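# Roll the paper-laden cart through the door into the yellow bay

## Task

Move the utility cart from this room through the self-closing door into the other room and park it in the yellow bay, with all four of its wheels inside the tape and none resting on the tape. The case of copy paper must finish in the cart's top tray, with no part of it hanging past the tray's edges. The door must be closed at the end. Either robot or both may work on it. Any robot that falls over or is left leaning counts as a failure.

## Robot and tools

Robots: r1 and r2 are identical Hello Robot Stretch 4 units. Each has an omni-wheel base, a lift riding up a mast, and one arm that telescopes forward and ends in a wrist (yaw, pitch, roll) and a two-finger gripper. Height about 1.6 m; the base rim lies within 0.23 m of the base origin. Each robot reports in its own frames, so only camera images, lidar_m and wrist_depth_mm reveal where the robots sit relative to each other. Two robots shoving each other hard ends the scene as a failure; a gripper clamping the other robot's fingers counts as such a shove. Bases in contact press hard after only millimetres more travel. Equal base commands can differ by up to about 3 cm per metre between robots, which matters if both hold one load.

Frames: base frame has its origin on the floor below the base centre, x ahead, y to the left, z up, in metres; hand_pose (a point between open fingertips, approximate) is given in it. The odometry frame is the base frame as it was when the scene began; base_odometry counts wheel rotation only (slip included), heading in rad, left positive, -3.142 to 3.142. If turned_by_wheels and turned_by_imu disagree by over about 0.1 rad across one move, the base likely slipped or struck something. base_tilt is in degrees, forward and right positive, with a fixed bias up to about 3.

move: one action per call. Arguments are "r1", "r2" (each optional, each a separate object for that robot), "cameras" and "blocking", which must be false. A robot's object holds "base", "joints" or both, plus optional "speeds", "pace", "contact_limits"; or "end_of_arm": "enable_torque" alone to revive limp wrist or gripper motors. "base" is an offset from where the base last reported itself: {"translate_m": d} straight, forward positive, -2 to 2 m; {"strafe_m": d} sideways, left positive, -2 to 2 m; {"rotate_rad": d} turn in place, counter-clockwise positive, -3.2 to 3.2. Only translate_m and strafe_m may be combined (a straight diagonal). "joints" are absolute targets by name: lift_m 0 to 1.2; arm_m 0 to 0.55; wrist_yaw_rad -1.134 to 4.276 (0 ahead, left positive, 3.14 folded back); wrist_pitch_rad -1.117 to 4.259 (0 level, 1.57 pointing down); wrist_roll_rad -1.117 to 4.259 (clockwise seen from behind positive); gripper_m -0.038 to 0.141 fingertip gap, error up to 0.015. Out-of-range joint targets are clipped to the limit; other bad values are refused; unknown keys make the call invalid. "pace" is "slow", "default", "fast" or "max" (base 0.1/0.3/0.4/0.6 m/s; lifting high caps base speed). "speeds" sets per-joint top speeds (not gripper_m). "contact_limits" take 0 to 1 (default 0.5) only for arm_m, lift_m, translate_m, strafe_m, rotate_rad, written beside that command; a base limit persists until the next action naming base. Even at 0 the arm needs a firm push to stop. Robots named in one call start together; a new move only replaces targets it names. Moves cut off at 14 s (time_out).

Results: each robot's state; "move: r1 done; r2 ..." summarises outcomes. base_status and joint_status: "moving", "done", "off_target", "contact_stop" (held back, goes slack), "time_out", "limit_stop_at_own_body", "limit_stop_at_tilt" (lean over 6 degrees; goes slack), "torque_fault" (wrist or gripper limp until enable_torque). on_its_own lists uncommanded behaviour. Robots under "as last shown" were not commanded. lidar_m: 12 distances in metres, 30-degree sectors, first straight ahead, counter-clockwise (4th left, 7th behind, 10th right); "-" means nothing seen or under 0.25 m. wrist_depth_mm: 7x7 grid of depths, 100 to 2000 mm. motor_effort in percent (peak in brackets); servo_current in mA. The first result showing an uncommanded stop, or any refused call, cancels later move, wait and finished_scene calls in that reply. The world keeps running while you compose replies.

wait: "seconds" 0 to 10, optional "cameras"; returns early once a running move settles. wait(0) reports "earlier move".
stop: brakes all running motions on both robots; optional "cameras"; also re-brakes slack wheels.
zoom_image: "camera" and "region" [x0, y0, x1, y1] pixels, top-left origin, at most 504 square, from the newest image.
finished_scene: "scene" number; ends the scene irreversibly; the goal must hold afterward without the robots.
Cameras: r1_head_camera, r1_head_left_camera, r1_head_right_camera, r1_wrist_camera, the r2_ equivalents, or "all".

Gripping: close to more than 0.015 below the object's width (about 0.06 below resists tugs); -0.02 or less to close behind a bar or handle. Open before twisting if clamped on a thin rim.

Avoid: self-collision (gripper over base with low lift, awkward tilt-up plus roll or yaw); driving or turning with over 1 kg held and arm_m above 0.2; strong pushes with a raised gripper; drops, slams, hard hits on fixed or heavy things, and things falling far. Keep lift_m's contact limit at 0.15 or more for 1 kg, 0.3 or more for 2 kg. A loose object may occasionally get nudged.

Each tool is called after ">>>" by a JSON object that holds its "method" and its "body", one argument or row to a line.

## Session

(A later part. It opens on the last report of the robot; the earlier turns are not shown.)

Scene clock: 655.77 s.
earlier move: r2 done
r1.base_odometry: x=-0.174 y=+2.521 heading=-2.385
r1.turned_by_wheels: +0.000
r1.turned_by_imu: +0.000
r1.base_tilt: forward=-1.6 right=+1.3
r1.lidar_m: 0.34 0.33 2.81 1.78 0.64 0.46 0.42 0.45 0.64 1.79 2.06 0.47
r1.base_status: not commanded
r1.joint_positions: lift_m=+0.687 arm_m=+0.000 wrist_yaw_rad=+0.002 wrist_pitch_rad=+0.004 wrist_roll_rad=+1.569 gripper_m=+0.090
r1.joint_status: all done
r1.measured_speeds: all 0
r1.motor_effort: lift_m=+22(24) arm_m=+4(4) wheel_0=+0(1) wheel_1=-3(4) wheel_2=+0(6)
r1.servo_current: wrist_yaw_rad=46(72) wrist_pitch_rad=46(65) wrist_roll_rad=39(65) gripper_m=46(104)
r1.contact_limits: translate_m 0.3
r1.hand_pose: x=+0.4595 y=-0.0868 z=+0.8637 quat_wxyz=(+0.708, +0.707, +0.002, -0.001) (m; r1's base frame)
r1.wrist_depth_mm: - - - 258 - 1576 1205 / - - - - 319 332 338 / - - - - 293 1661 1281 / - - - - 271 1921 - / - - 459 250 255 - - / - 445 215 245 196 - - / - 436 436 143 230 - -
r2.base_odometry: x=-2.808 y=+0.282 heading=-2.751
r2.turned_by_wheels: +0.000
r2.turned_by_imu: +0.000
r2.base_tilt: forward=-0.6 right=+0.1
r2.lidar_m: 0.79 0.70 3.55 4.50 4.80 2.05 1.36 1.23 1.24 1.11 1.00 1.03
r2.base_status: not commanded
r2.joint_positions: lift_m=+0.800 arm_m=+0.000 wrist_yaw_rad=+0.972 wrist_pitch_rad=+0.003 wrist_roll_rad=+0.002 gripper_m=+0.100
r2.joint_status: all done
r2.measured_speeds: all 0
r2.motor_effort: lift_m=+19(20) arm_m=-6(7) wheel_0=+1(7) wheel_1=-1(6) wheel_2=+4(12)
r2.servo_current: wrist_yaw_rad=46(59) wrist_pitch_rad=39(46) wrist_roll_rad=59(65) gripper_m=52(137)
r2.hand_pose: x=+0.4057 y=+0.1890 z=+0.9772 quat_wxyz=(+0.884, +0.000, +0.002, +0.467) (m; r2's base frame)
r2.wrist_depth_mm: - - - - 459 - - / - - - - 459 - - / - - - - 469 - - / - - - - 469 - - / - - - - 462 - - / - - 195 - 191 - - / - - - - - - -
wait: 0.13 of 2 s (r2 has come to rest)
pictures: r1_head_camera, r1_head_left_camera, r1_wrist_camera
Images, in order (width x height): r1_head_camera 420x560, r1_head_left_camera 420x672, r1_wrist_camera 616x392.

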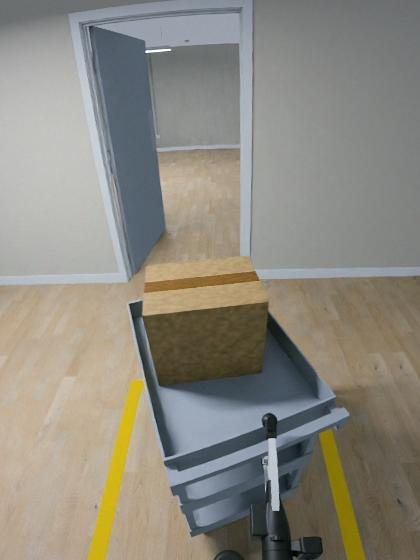

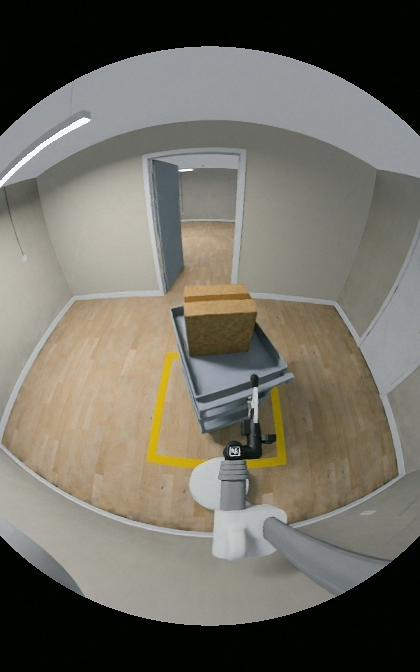

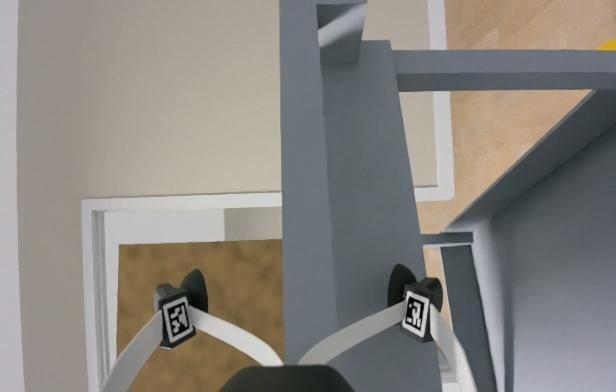

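>>> {"method": "move", "body": {
  "blocking": false,
  "r1": {"base":{"translate_m":-0.12},"pace":"slow"}
}}

>>> {"method": "wait", "body": {
  "seconds": 4,
  "cameras": ["r1_head_camera"]
}}

>>> {"method": "move", "body": {
  "blocking": false,
  "r1": {"base":{"strafe_m":-0.8},"pace":"default"}
}}

>>> {"method": "wait", "body": {
  "seconds": 5
}}

>>> {"method": "move", "body": {
  "blocking": false,
  "r1": {"base":{"rotate_rad":0.7},"pace":"default"}
}}

>>> {"method": "wait", "body": {
  "seconds": 4,
  "cameras": ["r1_head_camera","r1_head_left_camera","r2_head_camera"]
}}

Scene clock: 668.73 s.
move: r1 moving
r1.base_odometry: x=-0.165 y=+2.529 heading=-2.386
r1.turned_by_wheels: +0.000
r1.turned_by_imu: -0.001
r1.base_tilt: forward=-1.6 right=+1.3
r1.lidar_m: 0.35 0.35 2.82 1.71 0.61 0.43 0.41 0.44 0.64 1.71 2.06 0.47
r1.base_status: translate_m moving
r1.joint_positions: lift_m=+0.687 arm_m=+0.000 wrist_yaw_rad=+0.002 wrist_pitch_rad=+0.004 wrist_roll_rad=+1.569 gripper_m=+0.090
r1.joint_status: not commanded
r1.measured_speeds: translate_m=-0.048 strafe_m=+0.000 rotate_rad=+0.001 lift_m=+0.000 arm_m=+0.000 wrist_yaw_rad=+0.000 wrist_pitch_rad=+0.000 wrist_roll_rad=+0.000
r1.motor_effort: lift_m=+21(22) arm_m=+4(4) wheel_0=-3(7) wheel_1=-4(6) wheel_2=+5(6)
r1.servo_current: wrist_yaw_rad=52(65) wrist_pitch_rad=46(46) wrist_roll_rad=26(65) gripper_m=39(52)
r1.hand_pose: x=+0.4595 y=-0.0868 z=+0.8637 quat_wxyz=(+0.708, +0.707, +0.002, -0.001) (m; r1's base frame)
r1.wrist_depth_mm: - - - - - 1756 1205 / - - - - 332 340 342 / - - - - 307 1756 1281 / - - - - 283 1921 - / - - 469 466 264 - - / - 459 215 258 194 - - / - 442 445 143 241 - -
r2: as last shown
r2.turned_by_imu: +0.001
r2.base_tilt: forward=-0.7 right=+0.1
r2.lidar_m: 1.30 2.78 3.57 4.48 4.79 2.06 1.34 1.23 1.26 1.09 0.98 1.03
r2.motor_effort: lift_m=+19(20) arm_m=-6(7) wheel_0=+1(2) wheel_1=+0(1) wheel_2=+3(4)
r2.servo_current: wrist_yaw_rad=52(59) wrist_pitch_rad=46(46) wrist_roll_rad=59(59) gripper_m=52(52)
r2.wrist_depth_mm: - - - - - - - / - - - - - - - / - - - - - - - / - - - - - - - / - - - - - - - / - - 195 - 195 - - / - - - - - - -
pictures: none

Scene clock: 670.70 s.
earlier move: r1 done
r1.base_odometry: x=-0.087 y=+2.603 heading=-2.385
r1.turned_by_wheels: +0.000
r1.turned_by_imu: +0.000
r1.base_tilt: forward=-1.6 right=+1.3
r1.lidar_m: 0.44 0.47 2.82 1.31 0.46 0.32 0.30 0.31 0.47 1.33 2.08 0.55
r1.base_status: done
r1.joint_positions: lift_m=+0.687 arm_m=+0.000 wrist_yaw_rad=+0.002 wrist_pitch_rad=+0.004 wrist_roll_rad=+1.569 gripper_m=+0.090
r1.joint_status: not commanded
r1.measured_speeds: all 0
r1.motor_effort: lift_m=+22(22) arm_m=+3(4) wheel_0=-3(7) wheel_1=-2(7) wheel_2=+3(8)
r1.servo_current: wrist_yaw_rad=59(65) wrist_pitch_rad=46(52) wrist_roll_rad=39(65) gripper_m=39(52)
r1.hand_pose: x=+0.4595 y=-0.0868 z=+0.8637 quat_wxyz=(+0.708, +0.707, +0.002, -0.001) (m; r1's base frame)
r1.wrist_depth_mm: - - - - - 1708 1229 / - - - - - 1499 1138 / - - - - - 1808 - / - - - - - - - / - - 580 569 379 - - / - - 215 297 193 - - / - 539 539 143 - - -
r2.base_odometry: x=-2.808 y=+0.282 heading=-2.751
r2.turned_by_wheels: +0.000
r2.turned_by_imu: +0.000
r2.base_tilt: forward=-0.7 right=+0.0
r2.lidar_m: 1.30 2.79 3.58 4.45 4.79 2.03 1.35 1.23 1.26 1.10 1.00 1.02
r2.base_status: not commanded
r2.joint_positions: lift_m=+0.800 arm_m=+0.000 wrist_yaw_rad=+0.972 wrist_pitch_rad=+0.003 wrist_roll_rad=+0.002 gripper_m=+0.100
r2.joint_status: not commanded
r2.measured_speeds: all 0
r2.motor_effort: lift_m=+19(20) arm_m=-6(7) wheel_0=+1(2) wheel_1=+0(1) wheel_2=+4(4)
r2.servo_current: wrist_yaw_rad=52(65) wrist_pitch_rad=39(52) wrist_roll_rad=46(59) gripper_m=52(59)
r2.hand_pose: x=+0.4057 y=+0.1890 z=+0.9772 quat_wxyz=(+0.884, +0.000, +0.002, +0.467) (m; r2's base frame)
r2.wrist_depth_mm: - - - - - - - / - - - - - - - / - - - - - - - / - - - - - - - / - - - - - - - / - - 195 - 195 - - / - - - - - - -
wait: 1.97 of 4 s (r1 has come to rest)
pictures: r1_head_camera
Images, in order (width x height): r1_head_camera 420x560.

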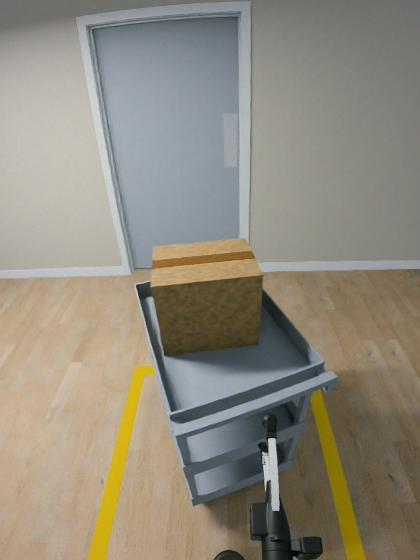

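Scene clock: 671.20 s.
move: r1 moving
r1.base_odometry: x=-0.112 y=+2.629 heading=-2.385
r1.turned_by_wheels: +0.000
r1.turned_by_imu: +0.000
r1.base_tilt: forward=-1.6 right=+1.3
r1.lidar_m: 0.47 0.47 2.85 1.28 0.46 0.33 0.30 0.31 0.46 1.33 2.04 0.59
r1.base_status: strafe_m moving
r1.joint_positions: lift_m=+0.687 arm_m=+0.000 wrist_yaw_rad=+0.002 wrist_pitch_rad=+0.004 wrist_roll_rad=+1.569 gripper_m=+0.090
r1.joint_status: not commanded
r1.measured_speeds: translate_m=+0.000 strafe_m=-0.142 rotate_rad=+0.002 lift_m=+0.000 arm_m=+0.000 wrist_yaw_rad=+0.000 wrist_pitch_rad=+0.000 wrist_roll_rad=+0.000
r1.motor_effort: lift_m=+22(22) arm_m=+4(4) wheel_0=+10(11) wheel_1=-10(10) wheel_2=+0(2)
r1.servo_current: wrist_yaw_rad=46(59) wrist_pitch_rad=46(46) wrist_roll_rad=65(65) gripper_m=39(52)
r1.hand_pose: x=+0.4595 y=-0.0868 z=+0.8637 quat_wxyz=(+0.708, +0.707, +0.002, -0.001) (m; r1's base frame)
r1.wrist_depth_mm: - - - - - 1708 1205 / - - - - - 1756 1281 / - - - - 442 459 439 / - - - - - 1921 - / - - - 569 384 - - / - - 215 564 191 - - / - 554 549 143 - - -
r2: as last shown
r2.lidar_m: 1.29 2.79 3.57 4.48 4.79 2.02 1.35 1.23 1.26 1.10 1.00 1.03
r2.motor_effort: lift_m=+19(19) arm_m=-6(6) wheel_0=+2(2) wheel_1=-1(1) wheel_2=+4(4)
r2.servo_current: wrist_yaw_rad=46(52) wrist_pitch_rad=39(46) wrist_roll_rad=59(65) gripper_m=52(59)
pictures: none

Scene clock: 674.70 s.
earlier move: r1 done
r1.base_odometry: x=-0.636 y=+3.185 heading=-2.385
r1.turned_by_wheels: +0.000
r1.turned_by_imu: -0.004
r1.base_tilt: forward=-1.6 right=+1.3
r1.lidar_m: 2.46 0.78 0.80 1.33 0.45 0.33 0.28 0.32 0.47 1.21 1.25 1.69
r1.base_status: done
r1.joint_positions: lift_m=+0.687 arm_m=+0.000 wrist_yaw_rad=+0.002 wrist_pitch_rad=+0.004 wrist_roll_rad=+1.569 gripper_m=+0.090
r1.joint_status: not commanded
r1.measured_speeds: all 0
r1.motor_effort: lift_m=+22(22) arm_m=+4(4) wheel_0=+1(12) wheel_1=+1(11) wheel_2=+0(2)
r1.servo_current: wrist_yaw_rad=39(65) wrist_pitch_rad=46(52) wrist_roll_rad=46(72) gripper_m=39(52)
r1.hand_pose: x=+0.4595 y=-0.0868 z=+0.8637 quat_wxyz=(+0.708, +0.707, +0.002, -0.001) (m; r1's base frame)
r1.wrist_depth_mm: - - - - - 1708 1229 / - - - - - 1756 1229 / - - - - - 1756 1229 / - - - - - 1808 1229 / - - - - - 1756 1255 / - - 211 - 197 1576 1255 / - - - 150 - 1808 1255
r2.base_odometry: x=-2.808 y=+0.282 heading=-2.751
r2.turned_by_wheels: +0.000
r2.turned_by_imu: +0.000
r2.base_tilt: forward=-0.7 right=+0.1
r2.lidar_m: 1.30 2.76 3.55 4.49 4.80 2.05 1.33 1.22 1.27 1.08 0.99 1.03
r2.base_status: not commanded
r2.joint_positions: lift_m=+0.800 arm_m=+0.000 wrist_yaw_rad=+0.972 wrist_pitch_rad=+0.003 wrist_roll_rad=+0.002 gripper_m=+0.100
r2.joint_status: not commanded
r2.measured_speeds: all 0
r2.motor_effort: lift_m=+19(20) arm_m=-6(7) wheel_0=+1(2) wheel_1=+0(1) wheel_2=+3(4)
r2.servo_current: wrist_yaw_rad=39(65) wrist_pitch_rad=46(52) wrist_roll_rad=46(65) gripper_m=52(59)
r2.hand_pose: x=+0.4057 y=+0.1890 z=+0.9772 quat_wxyz=(+0.884, +0.000, +0.002, +0.467) (m; r2's base frame)
r2.wrist_depth_mm: - - - - - - - / - - - - - - - / - - - - - - - / - - - - - - - / - - - - - - - / - - 195 - 195 - - / - - - - - - -
wait: 3.50 of 5 s (r1 has come to rest)
pictures: none

Scene clock: 675.20 s.
move: r1 moving
r1.base_odometry: x=-0.636 y=+3.185 heading=-2.133
r1.turned_by_wheels: +0.252
r1.turned_by_imu: +0.253
r1.base_tilt: forward=-1.6 right=+1.3
r1.lidar_m: 2.47 0.76 0.95 0.69 0.38 0.30 0.29 0.36 0.63 1.22 1.38 2.40
r1.base_status: rotate_rad moving
r1.joint_positions: lift_m=+0.687 arm_m=+0.000 wrist_yaw_rad=+0.002 wrist_pitch_rad=+0.004 wrist_roll_rad=+1.569 gripper_m=+0.090
r1.joint_status: not commanded
r1.measured_speeds: translate_m=+0.000 strafe_m=-0.001 rotate_rad=+0.977 lift_m=+0.000 arm_m=+0.000 wrist_yaw_rad=+0.000 wrist_pitch_rad=+0.000 wrist_roll_rad=+0.000
r1.motor_effort: lift_m=+22(22) arm_m=+3(4) wheel_0=-7(9) wheel_1=-7(8) wheel_2=-8(8)
r1.servo_current: wrist_yaw_rad=52(59) wrist_pitch_rad=39(46) wrist_roll_rad=59(59) gripper_m=39(46)
r1.hand_pose: x=+0.4595 y=-0.0868 z=+0.8637 quat_wxyz=(+0.708, +0.707, +0.002, -0.001) (m; r1's base frame)
r1.wrist_depth_mm: - - - - - 1708 1182 / - - - - - 1756 1205 / - - - - - 1756 1205 / - - - - - 1808 1255 / - - - - - 1756 1255 / - - 213 - 197 1576 1336 / - - - 150 - 1808 1308
r2: as last shown
r2.lidar_m: 1.31 2.82 3.53 4.47 4.79 2.06 1.33 1.22 1.26 1.11 0.99 1.03
r2.motor_effort: lift_m=+19(20) arm_m=-6(7) wheel_0=+1(2) wheel_1=-1(1) wheel_2=+4(4)
r2.servo_current: wrist_yaw_rad=33(59) wrist_pitch_rad=39(46) wrist_roll_rad=46(65) gripper_m=46(52)
r2.wrist_depth_mm: - - - - - - - / - - - - - - - / - - - - - - - / - - - - - - - / - - - - - - - / - - 195 - 194 - - / - - - - - - -
pictures: none

Scene clock: 676.17 s.
earlier move: r1 done
r1.base_odometry: x=-0.636 y=+3.185 heading=-1.686
r1.turned_by_wheels: +0.447
r1.turned_by_imu: +0.450
r1.base_tilt: forward=-1.6 right=+1.3
r1.lidar_m: 0.77 0.89 0.82 0.39 0.30 0.31 0.34 0.57 1.22 1.33 2.15 2.46
r1.base_status: done
r1.joint_positions: lift_m=+0.687 arm_m=+0.000 wrist_yaw_rad=+0.002 wrist_pitch_rad=+0.004 wrist_roll_rad=+1.569 gripper_m=+0.090
r1.joint_status: not commanded
r1.measured_speeds: all 0
r1.motor_effort: lift_m=+22(22) arm_m=+4(4) wheel_0=-4(9) wheel_1=-2(8) wheel_2=-1(8)
r1.servo_current: wrist_yaw_rad=52(72) wrist_pitch_rad=46(52) wrist_roll_rad=33(65) gripper_m=39(46)
r1.hand_pose: x=+0.4595 y=-0.0868 z=+0.8637 quat_wxyz=(+0.708, +0.707, +0.002, -0.001) (m; r1's base frame)
r1.wrist_depth_mm: - - - - - 1661 1205 / - - - - - 1756 1281 / - - - - - 1808 1160 / - - - - - 1661 - / - - 904 831 - - - / - - 212 866 193 654 - / - - - 151 - 668 -
r2.base_odometry: x=-2.808 y=+0.282 heading=-2.751
r2.turned_by_wheels: +0.000
r2.turned_by_imu: +0.000
r2.base_tilt: forward=-0.7 right=+0.1
r2.lidar_m: 1.29 2.79 3.58 4.50 4.79 2.06 1.34 1.22 1.27 1.11 1.01 1.00
r2.base_status: not commanded
r2.joint_positions: lift_m=+0.800 arm_m=+0.000 wrist_yaw_rad=+0.972 wrist_pitch_rad=+0.003 wrist_roll_rad=+0.002 gripper_m=+0.100
r2.joint_status: not commanded
r2.measured_speeds: all 0
r2.motor_effort: lift_m=+19(20) arm_m=-7(7) wheel_0=+1(2) wheel_1=+0(1) wheel_2=+4(4)
r2.servo_current: wrist_yaw_rad=46(59) wrist_pitch_rad=46(46) wrist_roll_rad=39(65) gripper_m=52(52)
r2.hand_pose: x=+0.4057 y=+0.1890 z=+0.9772 quat_wxyz=(+0.884, +0.000, +0.002, +0.467) (m; r2's base frame)
r2.wrist_depth_mm: - - - - - - - / - - - - - - - / - - - - - - - / - - - - - - - / - - - - - - - / - - 195 - 195 - - / - - - - - - -
wait: 0.97 of 4 s (r1 has come to rest)
pictures: r1_head_camera, r1_head_left_camera, r2_head_camera
Images, in order (width x height): r1_head_camera 420x560, r1_head_left_camera 420x672, r2_head_camera 420x560.

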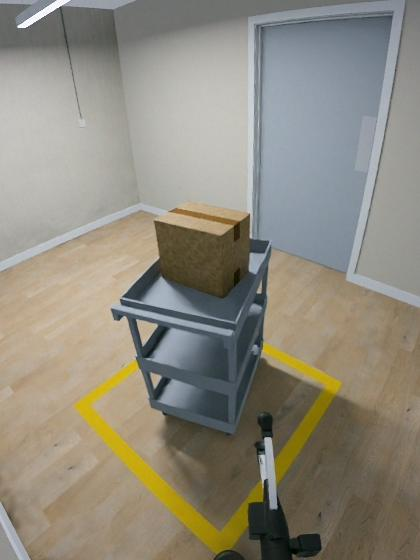

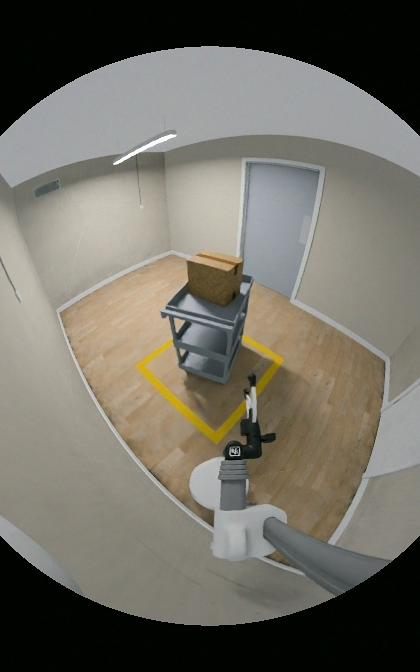

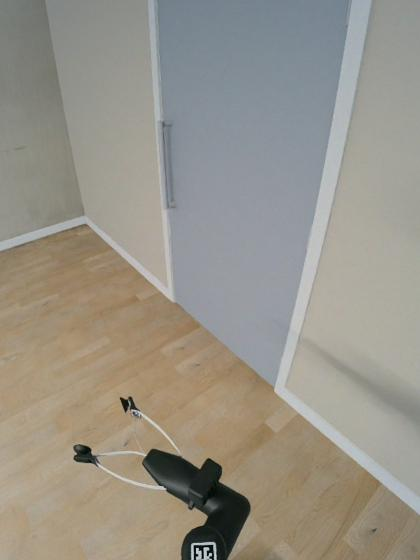

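>>> {"method": "zoom_image", "body": {
  "camera": "r1_head_camera",
  "region": [70, 300, 350, 540]
}}

>>> {"method": "zoom_image", "body": {
  "camera": "r1_head_camera",
  "region": [210, 320, 310, 400]
}}

Scaled by 1.800 from the camera's 420x560 image, which has a finer 600x800 frame.

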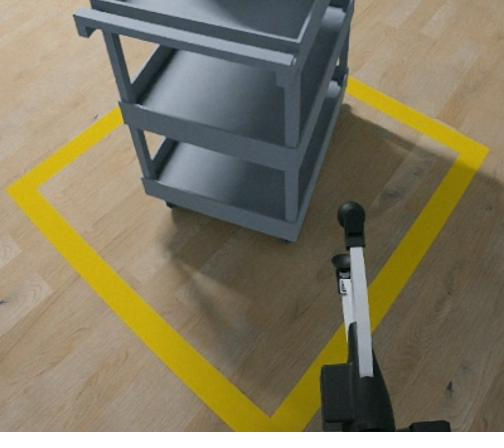

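Scaled by 5.040 from the camera's 420x560 image, which has a finer 600x800 frame.

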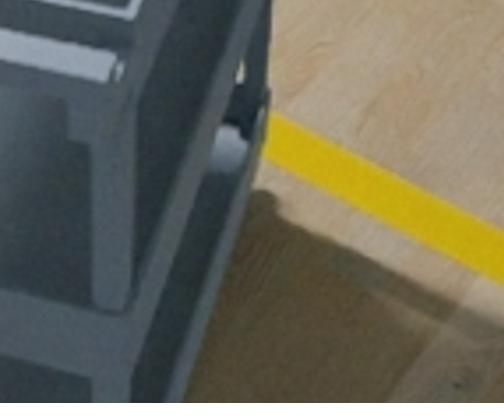

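>>> {"method": "move", "body": {
  "blocking": false,
  "r1": {"base":{"translate_m":0.463,"strafe_m":-0.847},"pace":"default"}
}}

>>> {"method": "wait", "body": {
  "seconds": 6
}}

>>> {"method": "move", "body": {
  "blocking": false,
  "r1": {"base":{"rotate_rad":0.9},"pace":"default"}
}}

>>> {"method": "wait", "body": {
  "seconds": 4,
  "cameras": ["r1_head_camera","r1_head_left_camera"]
}}

>>> {"method": "zoom_image", "body": {
  "camera": "r1_head_camera",
  "region": [0, 250, 420, 560]
}}

Scene clock: 692.80 s.
move: r1 moving
r1.base_odometry: x=-0.665 y=+3.173 heading=-1.686
r1.turned_by_wheels: +0.000
r1.turned_by_imu: -0.001
r1.base_tilt: forward=-1.6 right=+1.3
r1.lidar_m: 0.76 0.84 0.89 0.44 0.34 0.33 0.39 0.63 1.22 1.34 2.09 2.43
r1.base_status: translate_m moving; strafe_m moving
r1.joint_positions: lift_m=+0.687 arm_m=+0.000 wrist_yaw_rad=+0.002 wrist_pitch_rad=+0.004 wrist_roll_rad=+1.569 gripper_m=+0.090
r1.joint_status: not commanded
r1.measured_speeds: translate_m=+0.058 strafe_m=-0.106 rotate_rad=-0.006 lift_m=+0.000 arm_m=+0.000 wrist_yaw_rad=+0.000 wrist_pitch_rad=+0.000 wrist_roll_rad=+0.000
r1.motor_effort: lift_m=+21(22) arm_m=+4(4) wheel_0=+9(9) wheel_1=-7(9) wheel_2=-6(6)
r1.servo_current: wrist_yaw_rad=52(72) wrist_pitch_rad=46(52) wrist_roll_rad=46(65) gripper_m=46(46)
r1.hand_pose: x=+0.4595 y=-0.0868 z=+0.8637 quat_wxyz=(+0.708, +0.707, +0.002, -0.001) (m; r1's base frame)
r1.wrist_depth_mm: - - - - - 1756 1205 / - - - - - 1708 1308 / - - - - - 1708 1160 / - - - - - 1205 - / - - 917 866 - - - / - - 213 842 189 621 - / - - 976 150 - - -
r2: as last shown
r2.lidar_m: 1.32 2.78 3.57 4.47 4.81 2.03 1.33 1.22 1.25 1.09 1.00 1.01
r2.motor_effort: lift_m=+19(20) arm_m=-6(7) wheel_0=+1(1) wheel_1=-1(1) wheel_2=+4(4)
r2.servo_current: wrist_yaw_rad=52(59) wrist_pitch_rad=39(46) wrist_roll_rad=52(65) gripper_m=52(59)
pictures: none

Scene clock: 697.00 s.
earlier move: r1 done
r1.base_odometry: x=-1.531 y=+2.822 heading=-1.686
r1.turned_by_wheels: +0.000
r1.turned_by_imu: -0.003
r1.base_tilt: forward=-1.6 right=+1.3
r1.lidar_m: 1.73 0.97 0.86 1.52 1.20 1.20 1.07 0.84 0.81 0.92 1.51 1.55
r1.base_status: done
r1.joint_positions: lift_m=+0.687 arm_m=+0.000 wrist_yaw_rad=+0.002 wrist_pitch_rad=+0.004 wrist_roll_rad=+1.569 gripper_m=+0.090
r1.joint_status: not commanded
r1.measured_speeds: all 0
r1.motor_effort: lift_m=+22(22) arm_m=+4(4) wheel_0=+2(13) wheel_1=-2(10) wheel_2=-1(6)
r1.servo_current: wrist_yaw_rad=59(72) wrist_pitch_rad=46(52) wrist_roll_rad=39(65) gripper_m=39(52)
r1.hand_pose: x=+0.4595 y=-0.0868 z=+0.8637 quat_wxyz=(+0.708, +0.707, +0.002, -0.001) (m; r1's base frame)
r1.wrist_depth_mm: - - - - - - 1160 / - - - - - 1397 1229 / - - - - - 1537 1229 / 1661 - 1708 - - 1708 1229 / 1921 - - - - 1808 1255 / - - 213 - 196 1576 1255 / - - - 151 - 1863 1255
r2.base_odometry: x=-2.808 y=+0.282 heading=-2.751
r2.turned_by_wheels: +0.000
r2.turned_by_imu: +0.001
r2.base_tilt: forward=-0.7 right=+0.1
r2.lidar_m: 1.33 2.75 3.56 4.48 4.80 2.09 1.34 1.22 1.25 1.11 0.99 1.02
r2.base_status: not commanded
r2.joint_positions: lift_m=+0.800 arm_m=+0.000 wrist_yaw_rad=+0.972 wrist_pitch_rad=+0.003 wrist_roll_rad=+0.002 gripper_m=+0.100
r2.joint_status: not commanded
r2.measured_speeds: all 0
r2.motor_effort: lift_m=+20(20) arm_m=-6(7) wheel_0=+2(2) wheel_1=-1(1) wheel_2=+4(4)
r2.servo_current: wrist_yaw_rad=46(59) wrist_pitch_rad=46(46) wrist_roll_rad=39(65) gripper_m=46(59)
r2.hand_pose: x=+0.4057 y=+0.1890 z=+0.9772 quat_wxyz=(+0.884, +0.000, +0.002, +0.467) (m; r2's base frame)
r2.wrist_depth_mm: - - - - - - - / - - - - - - - / - - - - - - - / - - - - - - - / - - - - - - - / - - 195 - 195 - - / - - - - - - -
wait: 4.20 of 6 s (r1 has come to rest)
pictures: none

Scene clock: 697.50 s.
move: r1 moving
r1.base_odometry: x=-1.531 y=+2.822 heading=-1.433
r1.turned_by_wheels: +0.253
r1.turned_by_imu: +0.253
r1.base_tilt: forward=-1.6 right=+1.3
r1.lidar_m: 2.11 0.89 0.86 1.30 1.20 1.23 0.93 0.82 0.87 1.04 1.56 1.60
r1.base_status: rotate_rad moving
r1.joint_positions: lift_m=+0.687 arm_m=+0.000 wrist_yaw_rad=+0.002 wrist_pitch_rad=+0.004 wrist_roll_rad=+1.569 gripper_m=+0.090
r1.joint_status: not commanded
r1.measured_speeds: translate_m=+0.000 strafe_m=+0.000 rotate_rad=+0.979 lift_m=+0.000 arm_m=+0.000 wrist_yaw_rad=+0.000 wrist_pitch_rad=+0.000 wrist_roll_rad=+0.000
r1.motor_effort: lift_m=+22(22) arm_m=+3(4) wheel_0=-7(10) wheel_1=-7(8) wheel_2=-6(8)
r1.servo_current: wrist_yaw_rad=52(59) wrist_pitch_rad=46(46) wrist_roll_rad=46(72) gripper_m=46(46)
r1.hand_pose: x=+0.4595 y=-0.0868 z=+0.8637 quat_wxyz=(+0.708, +0.707, +0.002, -0.001) (m; r1's base frame)
r1.wrist_depth_mm: - - - - - 1430 1229 / - - 1708 - - 1537 1229 / 1808 - - - - 1708 1229 / - - - - - 1708 1281 / - - - - - 1756 1255 / - - 213 - 197 1576 1308 / - - - 150 - 1863 1255
r2: as last shown
r2.turned_by_imu: +0.000
r2.lidar_m: 1.31 2.76 3.56 4.48 4.79 2.04 1.33 1.21 1.24 1.08 0.99 1.00
r2.motor_effort: lift_m=+19(19) arm_m=-6(6) wheel_0=+1(2) wheel_1=+0(1) wheel_2=+4(4)
r2.servo_current: wrist_yaw_rad=33(59) wrist_pitch_rad=33(46) wrist_roll_rad=39(52) gripper_m=52(59)
pictures: none

Scene clock: 698.63 s.
earlier move: r1 done
r1.base_odometry: x=-1.531 y=+2.822 heading=-0.786
r1.turned_by_wheels: +0.647
r1.turned_by_imu: +0.651
r1.base_tilt: forward=-1.6 right=+1.3
r1.lidar_m: 0.89 0.87 1.26 1.20 1.23 0.88 0.79 0.87 1.24 1.57 1.61 1.09
r1.base_status: done
r1.joint_positions: lift_m=+0.687 arm_m=+0.000 wrist_yaw_rad=+0.002 wrist_pitch_rad=+0.004 wrist_roll_rad=+1.569 gripper_m=+0.090
r1.joint_status: not commanded
r1.measured_speeds: all 0
r1.motor_effort: lift_m=+22(22) arm_m=+4(4) wheel_0=-2(10) wheel_1=-2(9) wheel_2=-2(8)
r1.servo_current: wrist_yaw_rad=52(59) wrist_pitch_rad=39(52) wrist_roll_rad=59(72) gripper_m=46(52)
r1.hand_pose: x=+0.4595 y=-0.0868 z=+0.8637 quat_wxyz=(+0.708, +0.707, +0.002, -0.001) (m; r1's base frame)
r1.wrist_depth_mm: - - - - - 1708 1229 / - - - - - 1708 1308 / - - - - - 1576 - / - - - 831 - - - / - - 820 809 - - - / - - 212 798 195 - - / - - - 150 - - -
r2.base_odometry: x=-2.808 y=+0.282 heading=-2.751
r2.turned_by_wheels: +0.000
r2.turned_by_imu: +0.000
r2.base_tilt: forward=-0.7 right=+0.1
r2.lidar_m: 1.32 2.78 3.57 4.51 4.79 2.07 1.34 1.20 1.26 1.09 1.01 1.01
r2.base_status: not commanded
r2.joint_positions: lift_m=+0.800 arm_m=+0.000 wrist_yaw_rad=+0.972 wrist_pitch_rad=+0.003 wrist_roll_rad=+0.002 gripper_m=+0.100
r2.joint_status: not commanded
r2.measured_speeds: all 0
r2.motor_effort: lift_m=+19(20) arm_m=-7(7) wheel_0=+1(2) wheel_1=-1(1) wheel_2=+3(4)
r2.servo_current: wrist_yaw_rad=39(59) wrist_pitch_rad=46(46) wrist_roll_rad=39(65) gripper_m=52(59)
r2.hand_pose: x=+0.4057 y=+0.1890 z=+0.9772 quat_wxyz=(+0.884, +0.000, +0.002, +0.467) (m; r2's base frame)
r2.wrist_depth_mm: - - - - - - - / - - - - - - - / - - - - - - - / - - - - - - - / - - - - - - - / - - 196 - 195 - - / - - - - - - -
wait: 1.13 of 4 s (r1 has come to rest)
pictures: r1_head_camera, r1_head_left_camera
Images, in order (width x height): r1_head_camera 420x560, r1_head_left_camera 420x672.

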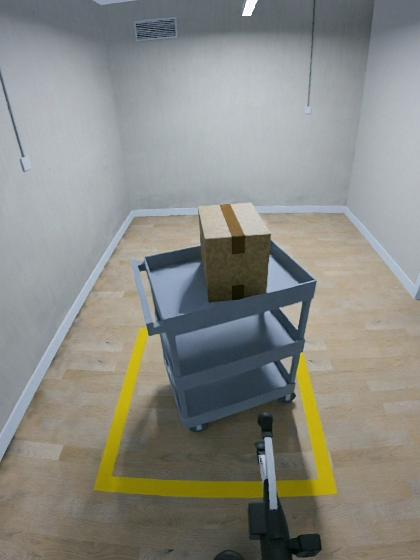

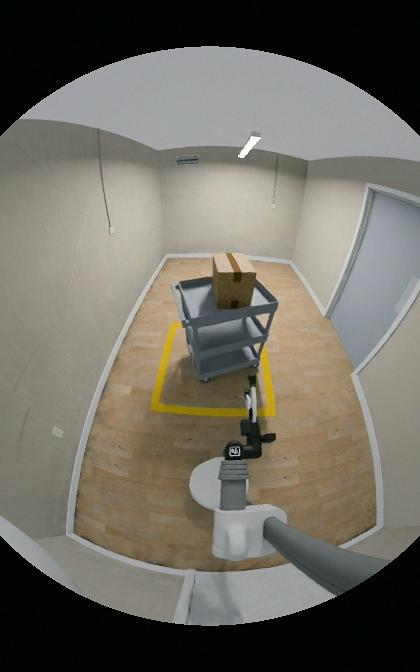

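Scaled by 1.200 from the camera's 420x560 image, which has a finer 600x800 frame.

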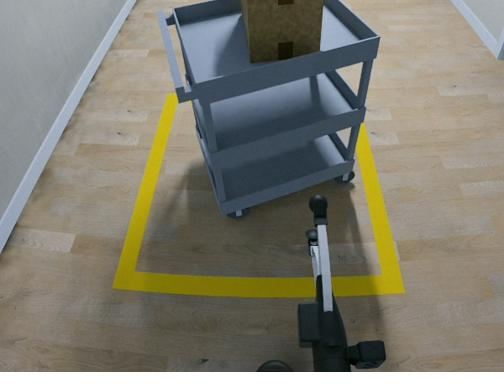

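>>> {"method": "zoom_image", "body": {
  "camera": "r1_head_camera",
  "region": [250, 340, 350, 440]
}}

>>> {"method": "zoom_image", "body": {
  "camera": "r1_head_left_camera",
  "region": [160, 300, 290, 420]
}}

Scaled by 5.040 from the camera's 420x560 image, which has a finer 600x800 frame.

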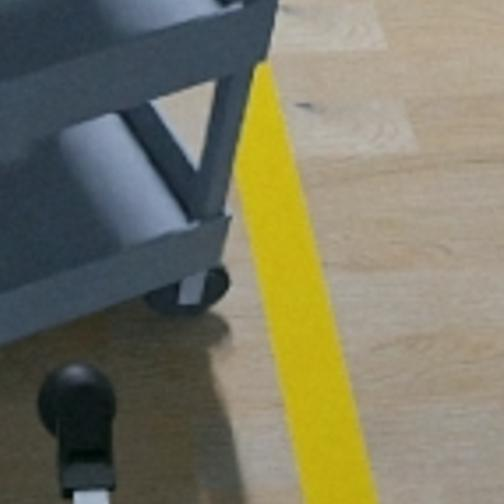

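Scaled by 3.877 from the camera's 420x672 image, which has a finer 600x960 frame.

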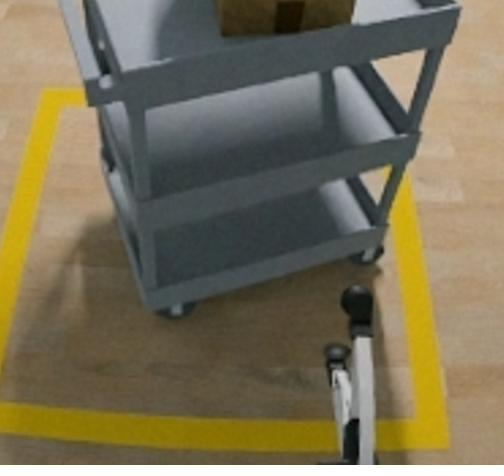

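>>> {"method": "finished_scene", "body": {
  "scene": 2
}}

The scene is finished: the task was done.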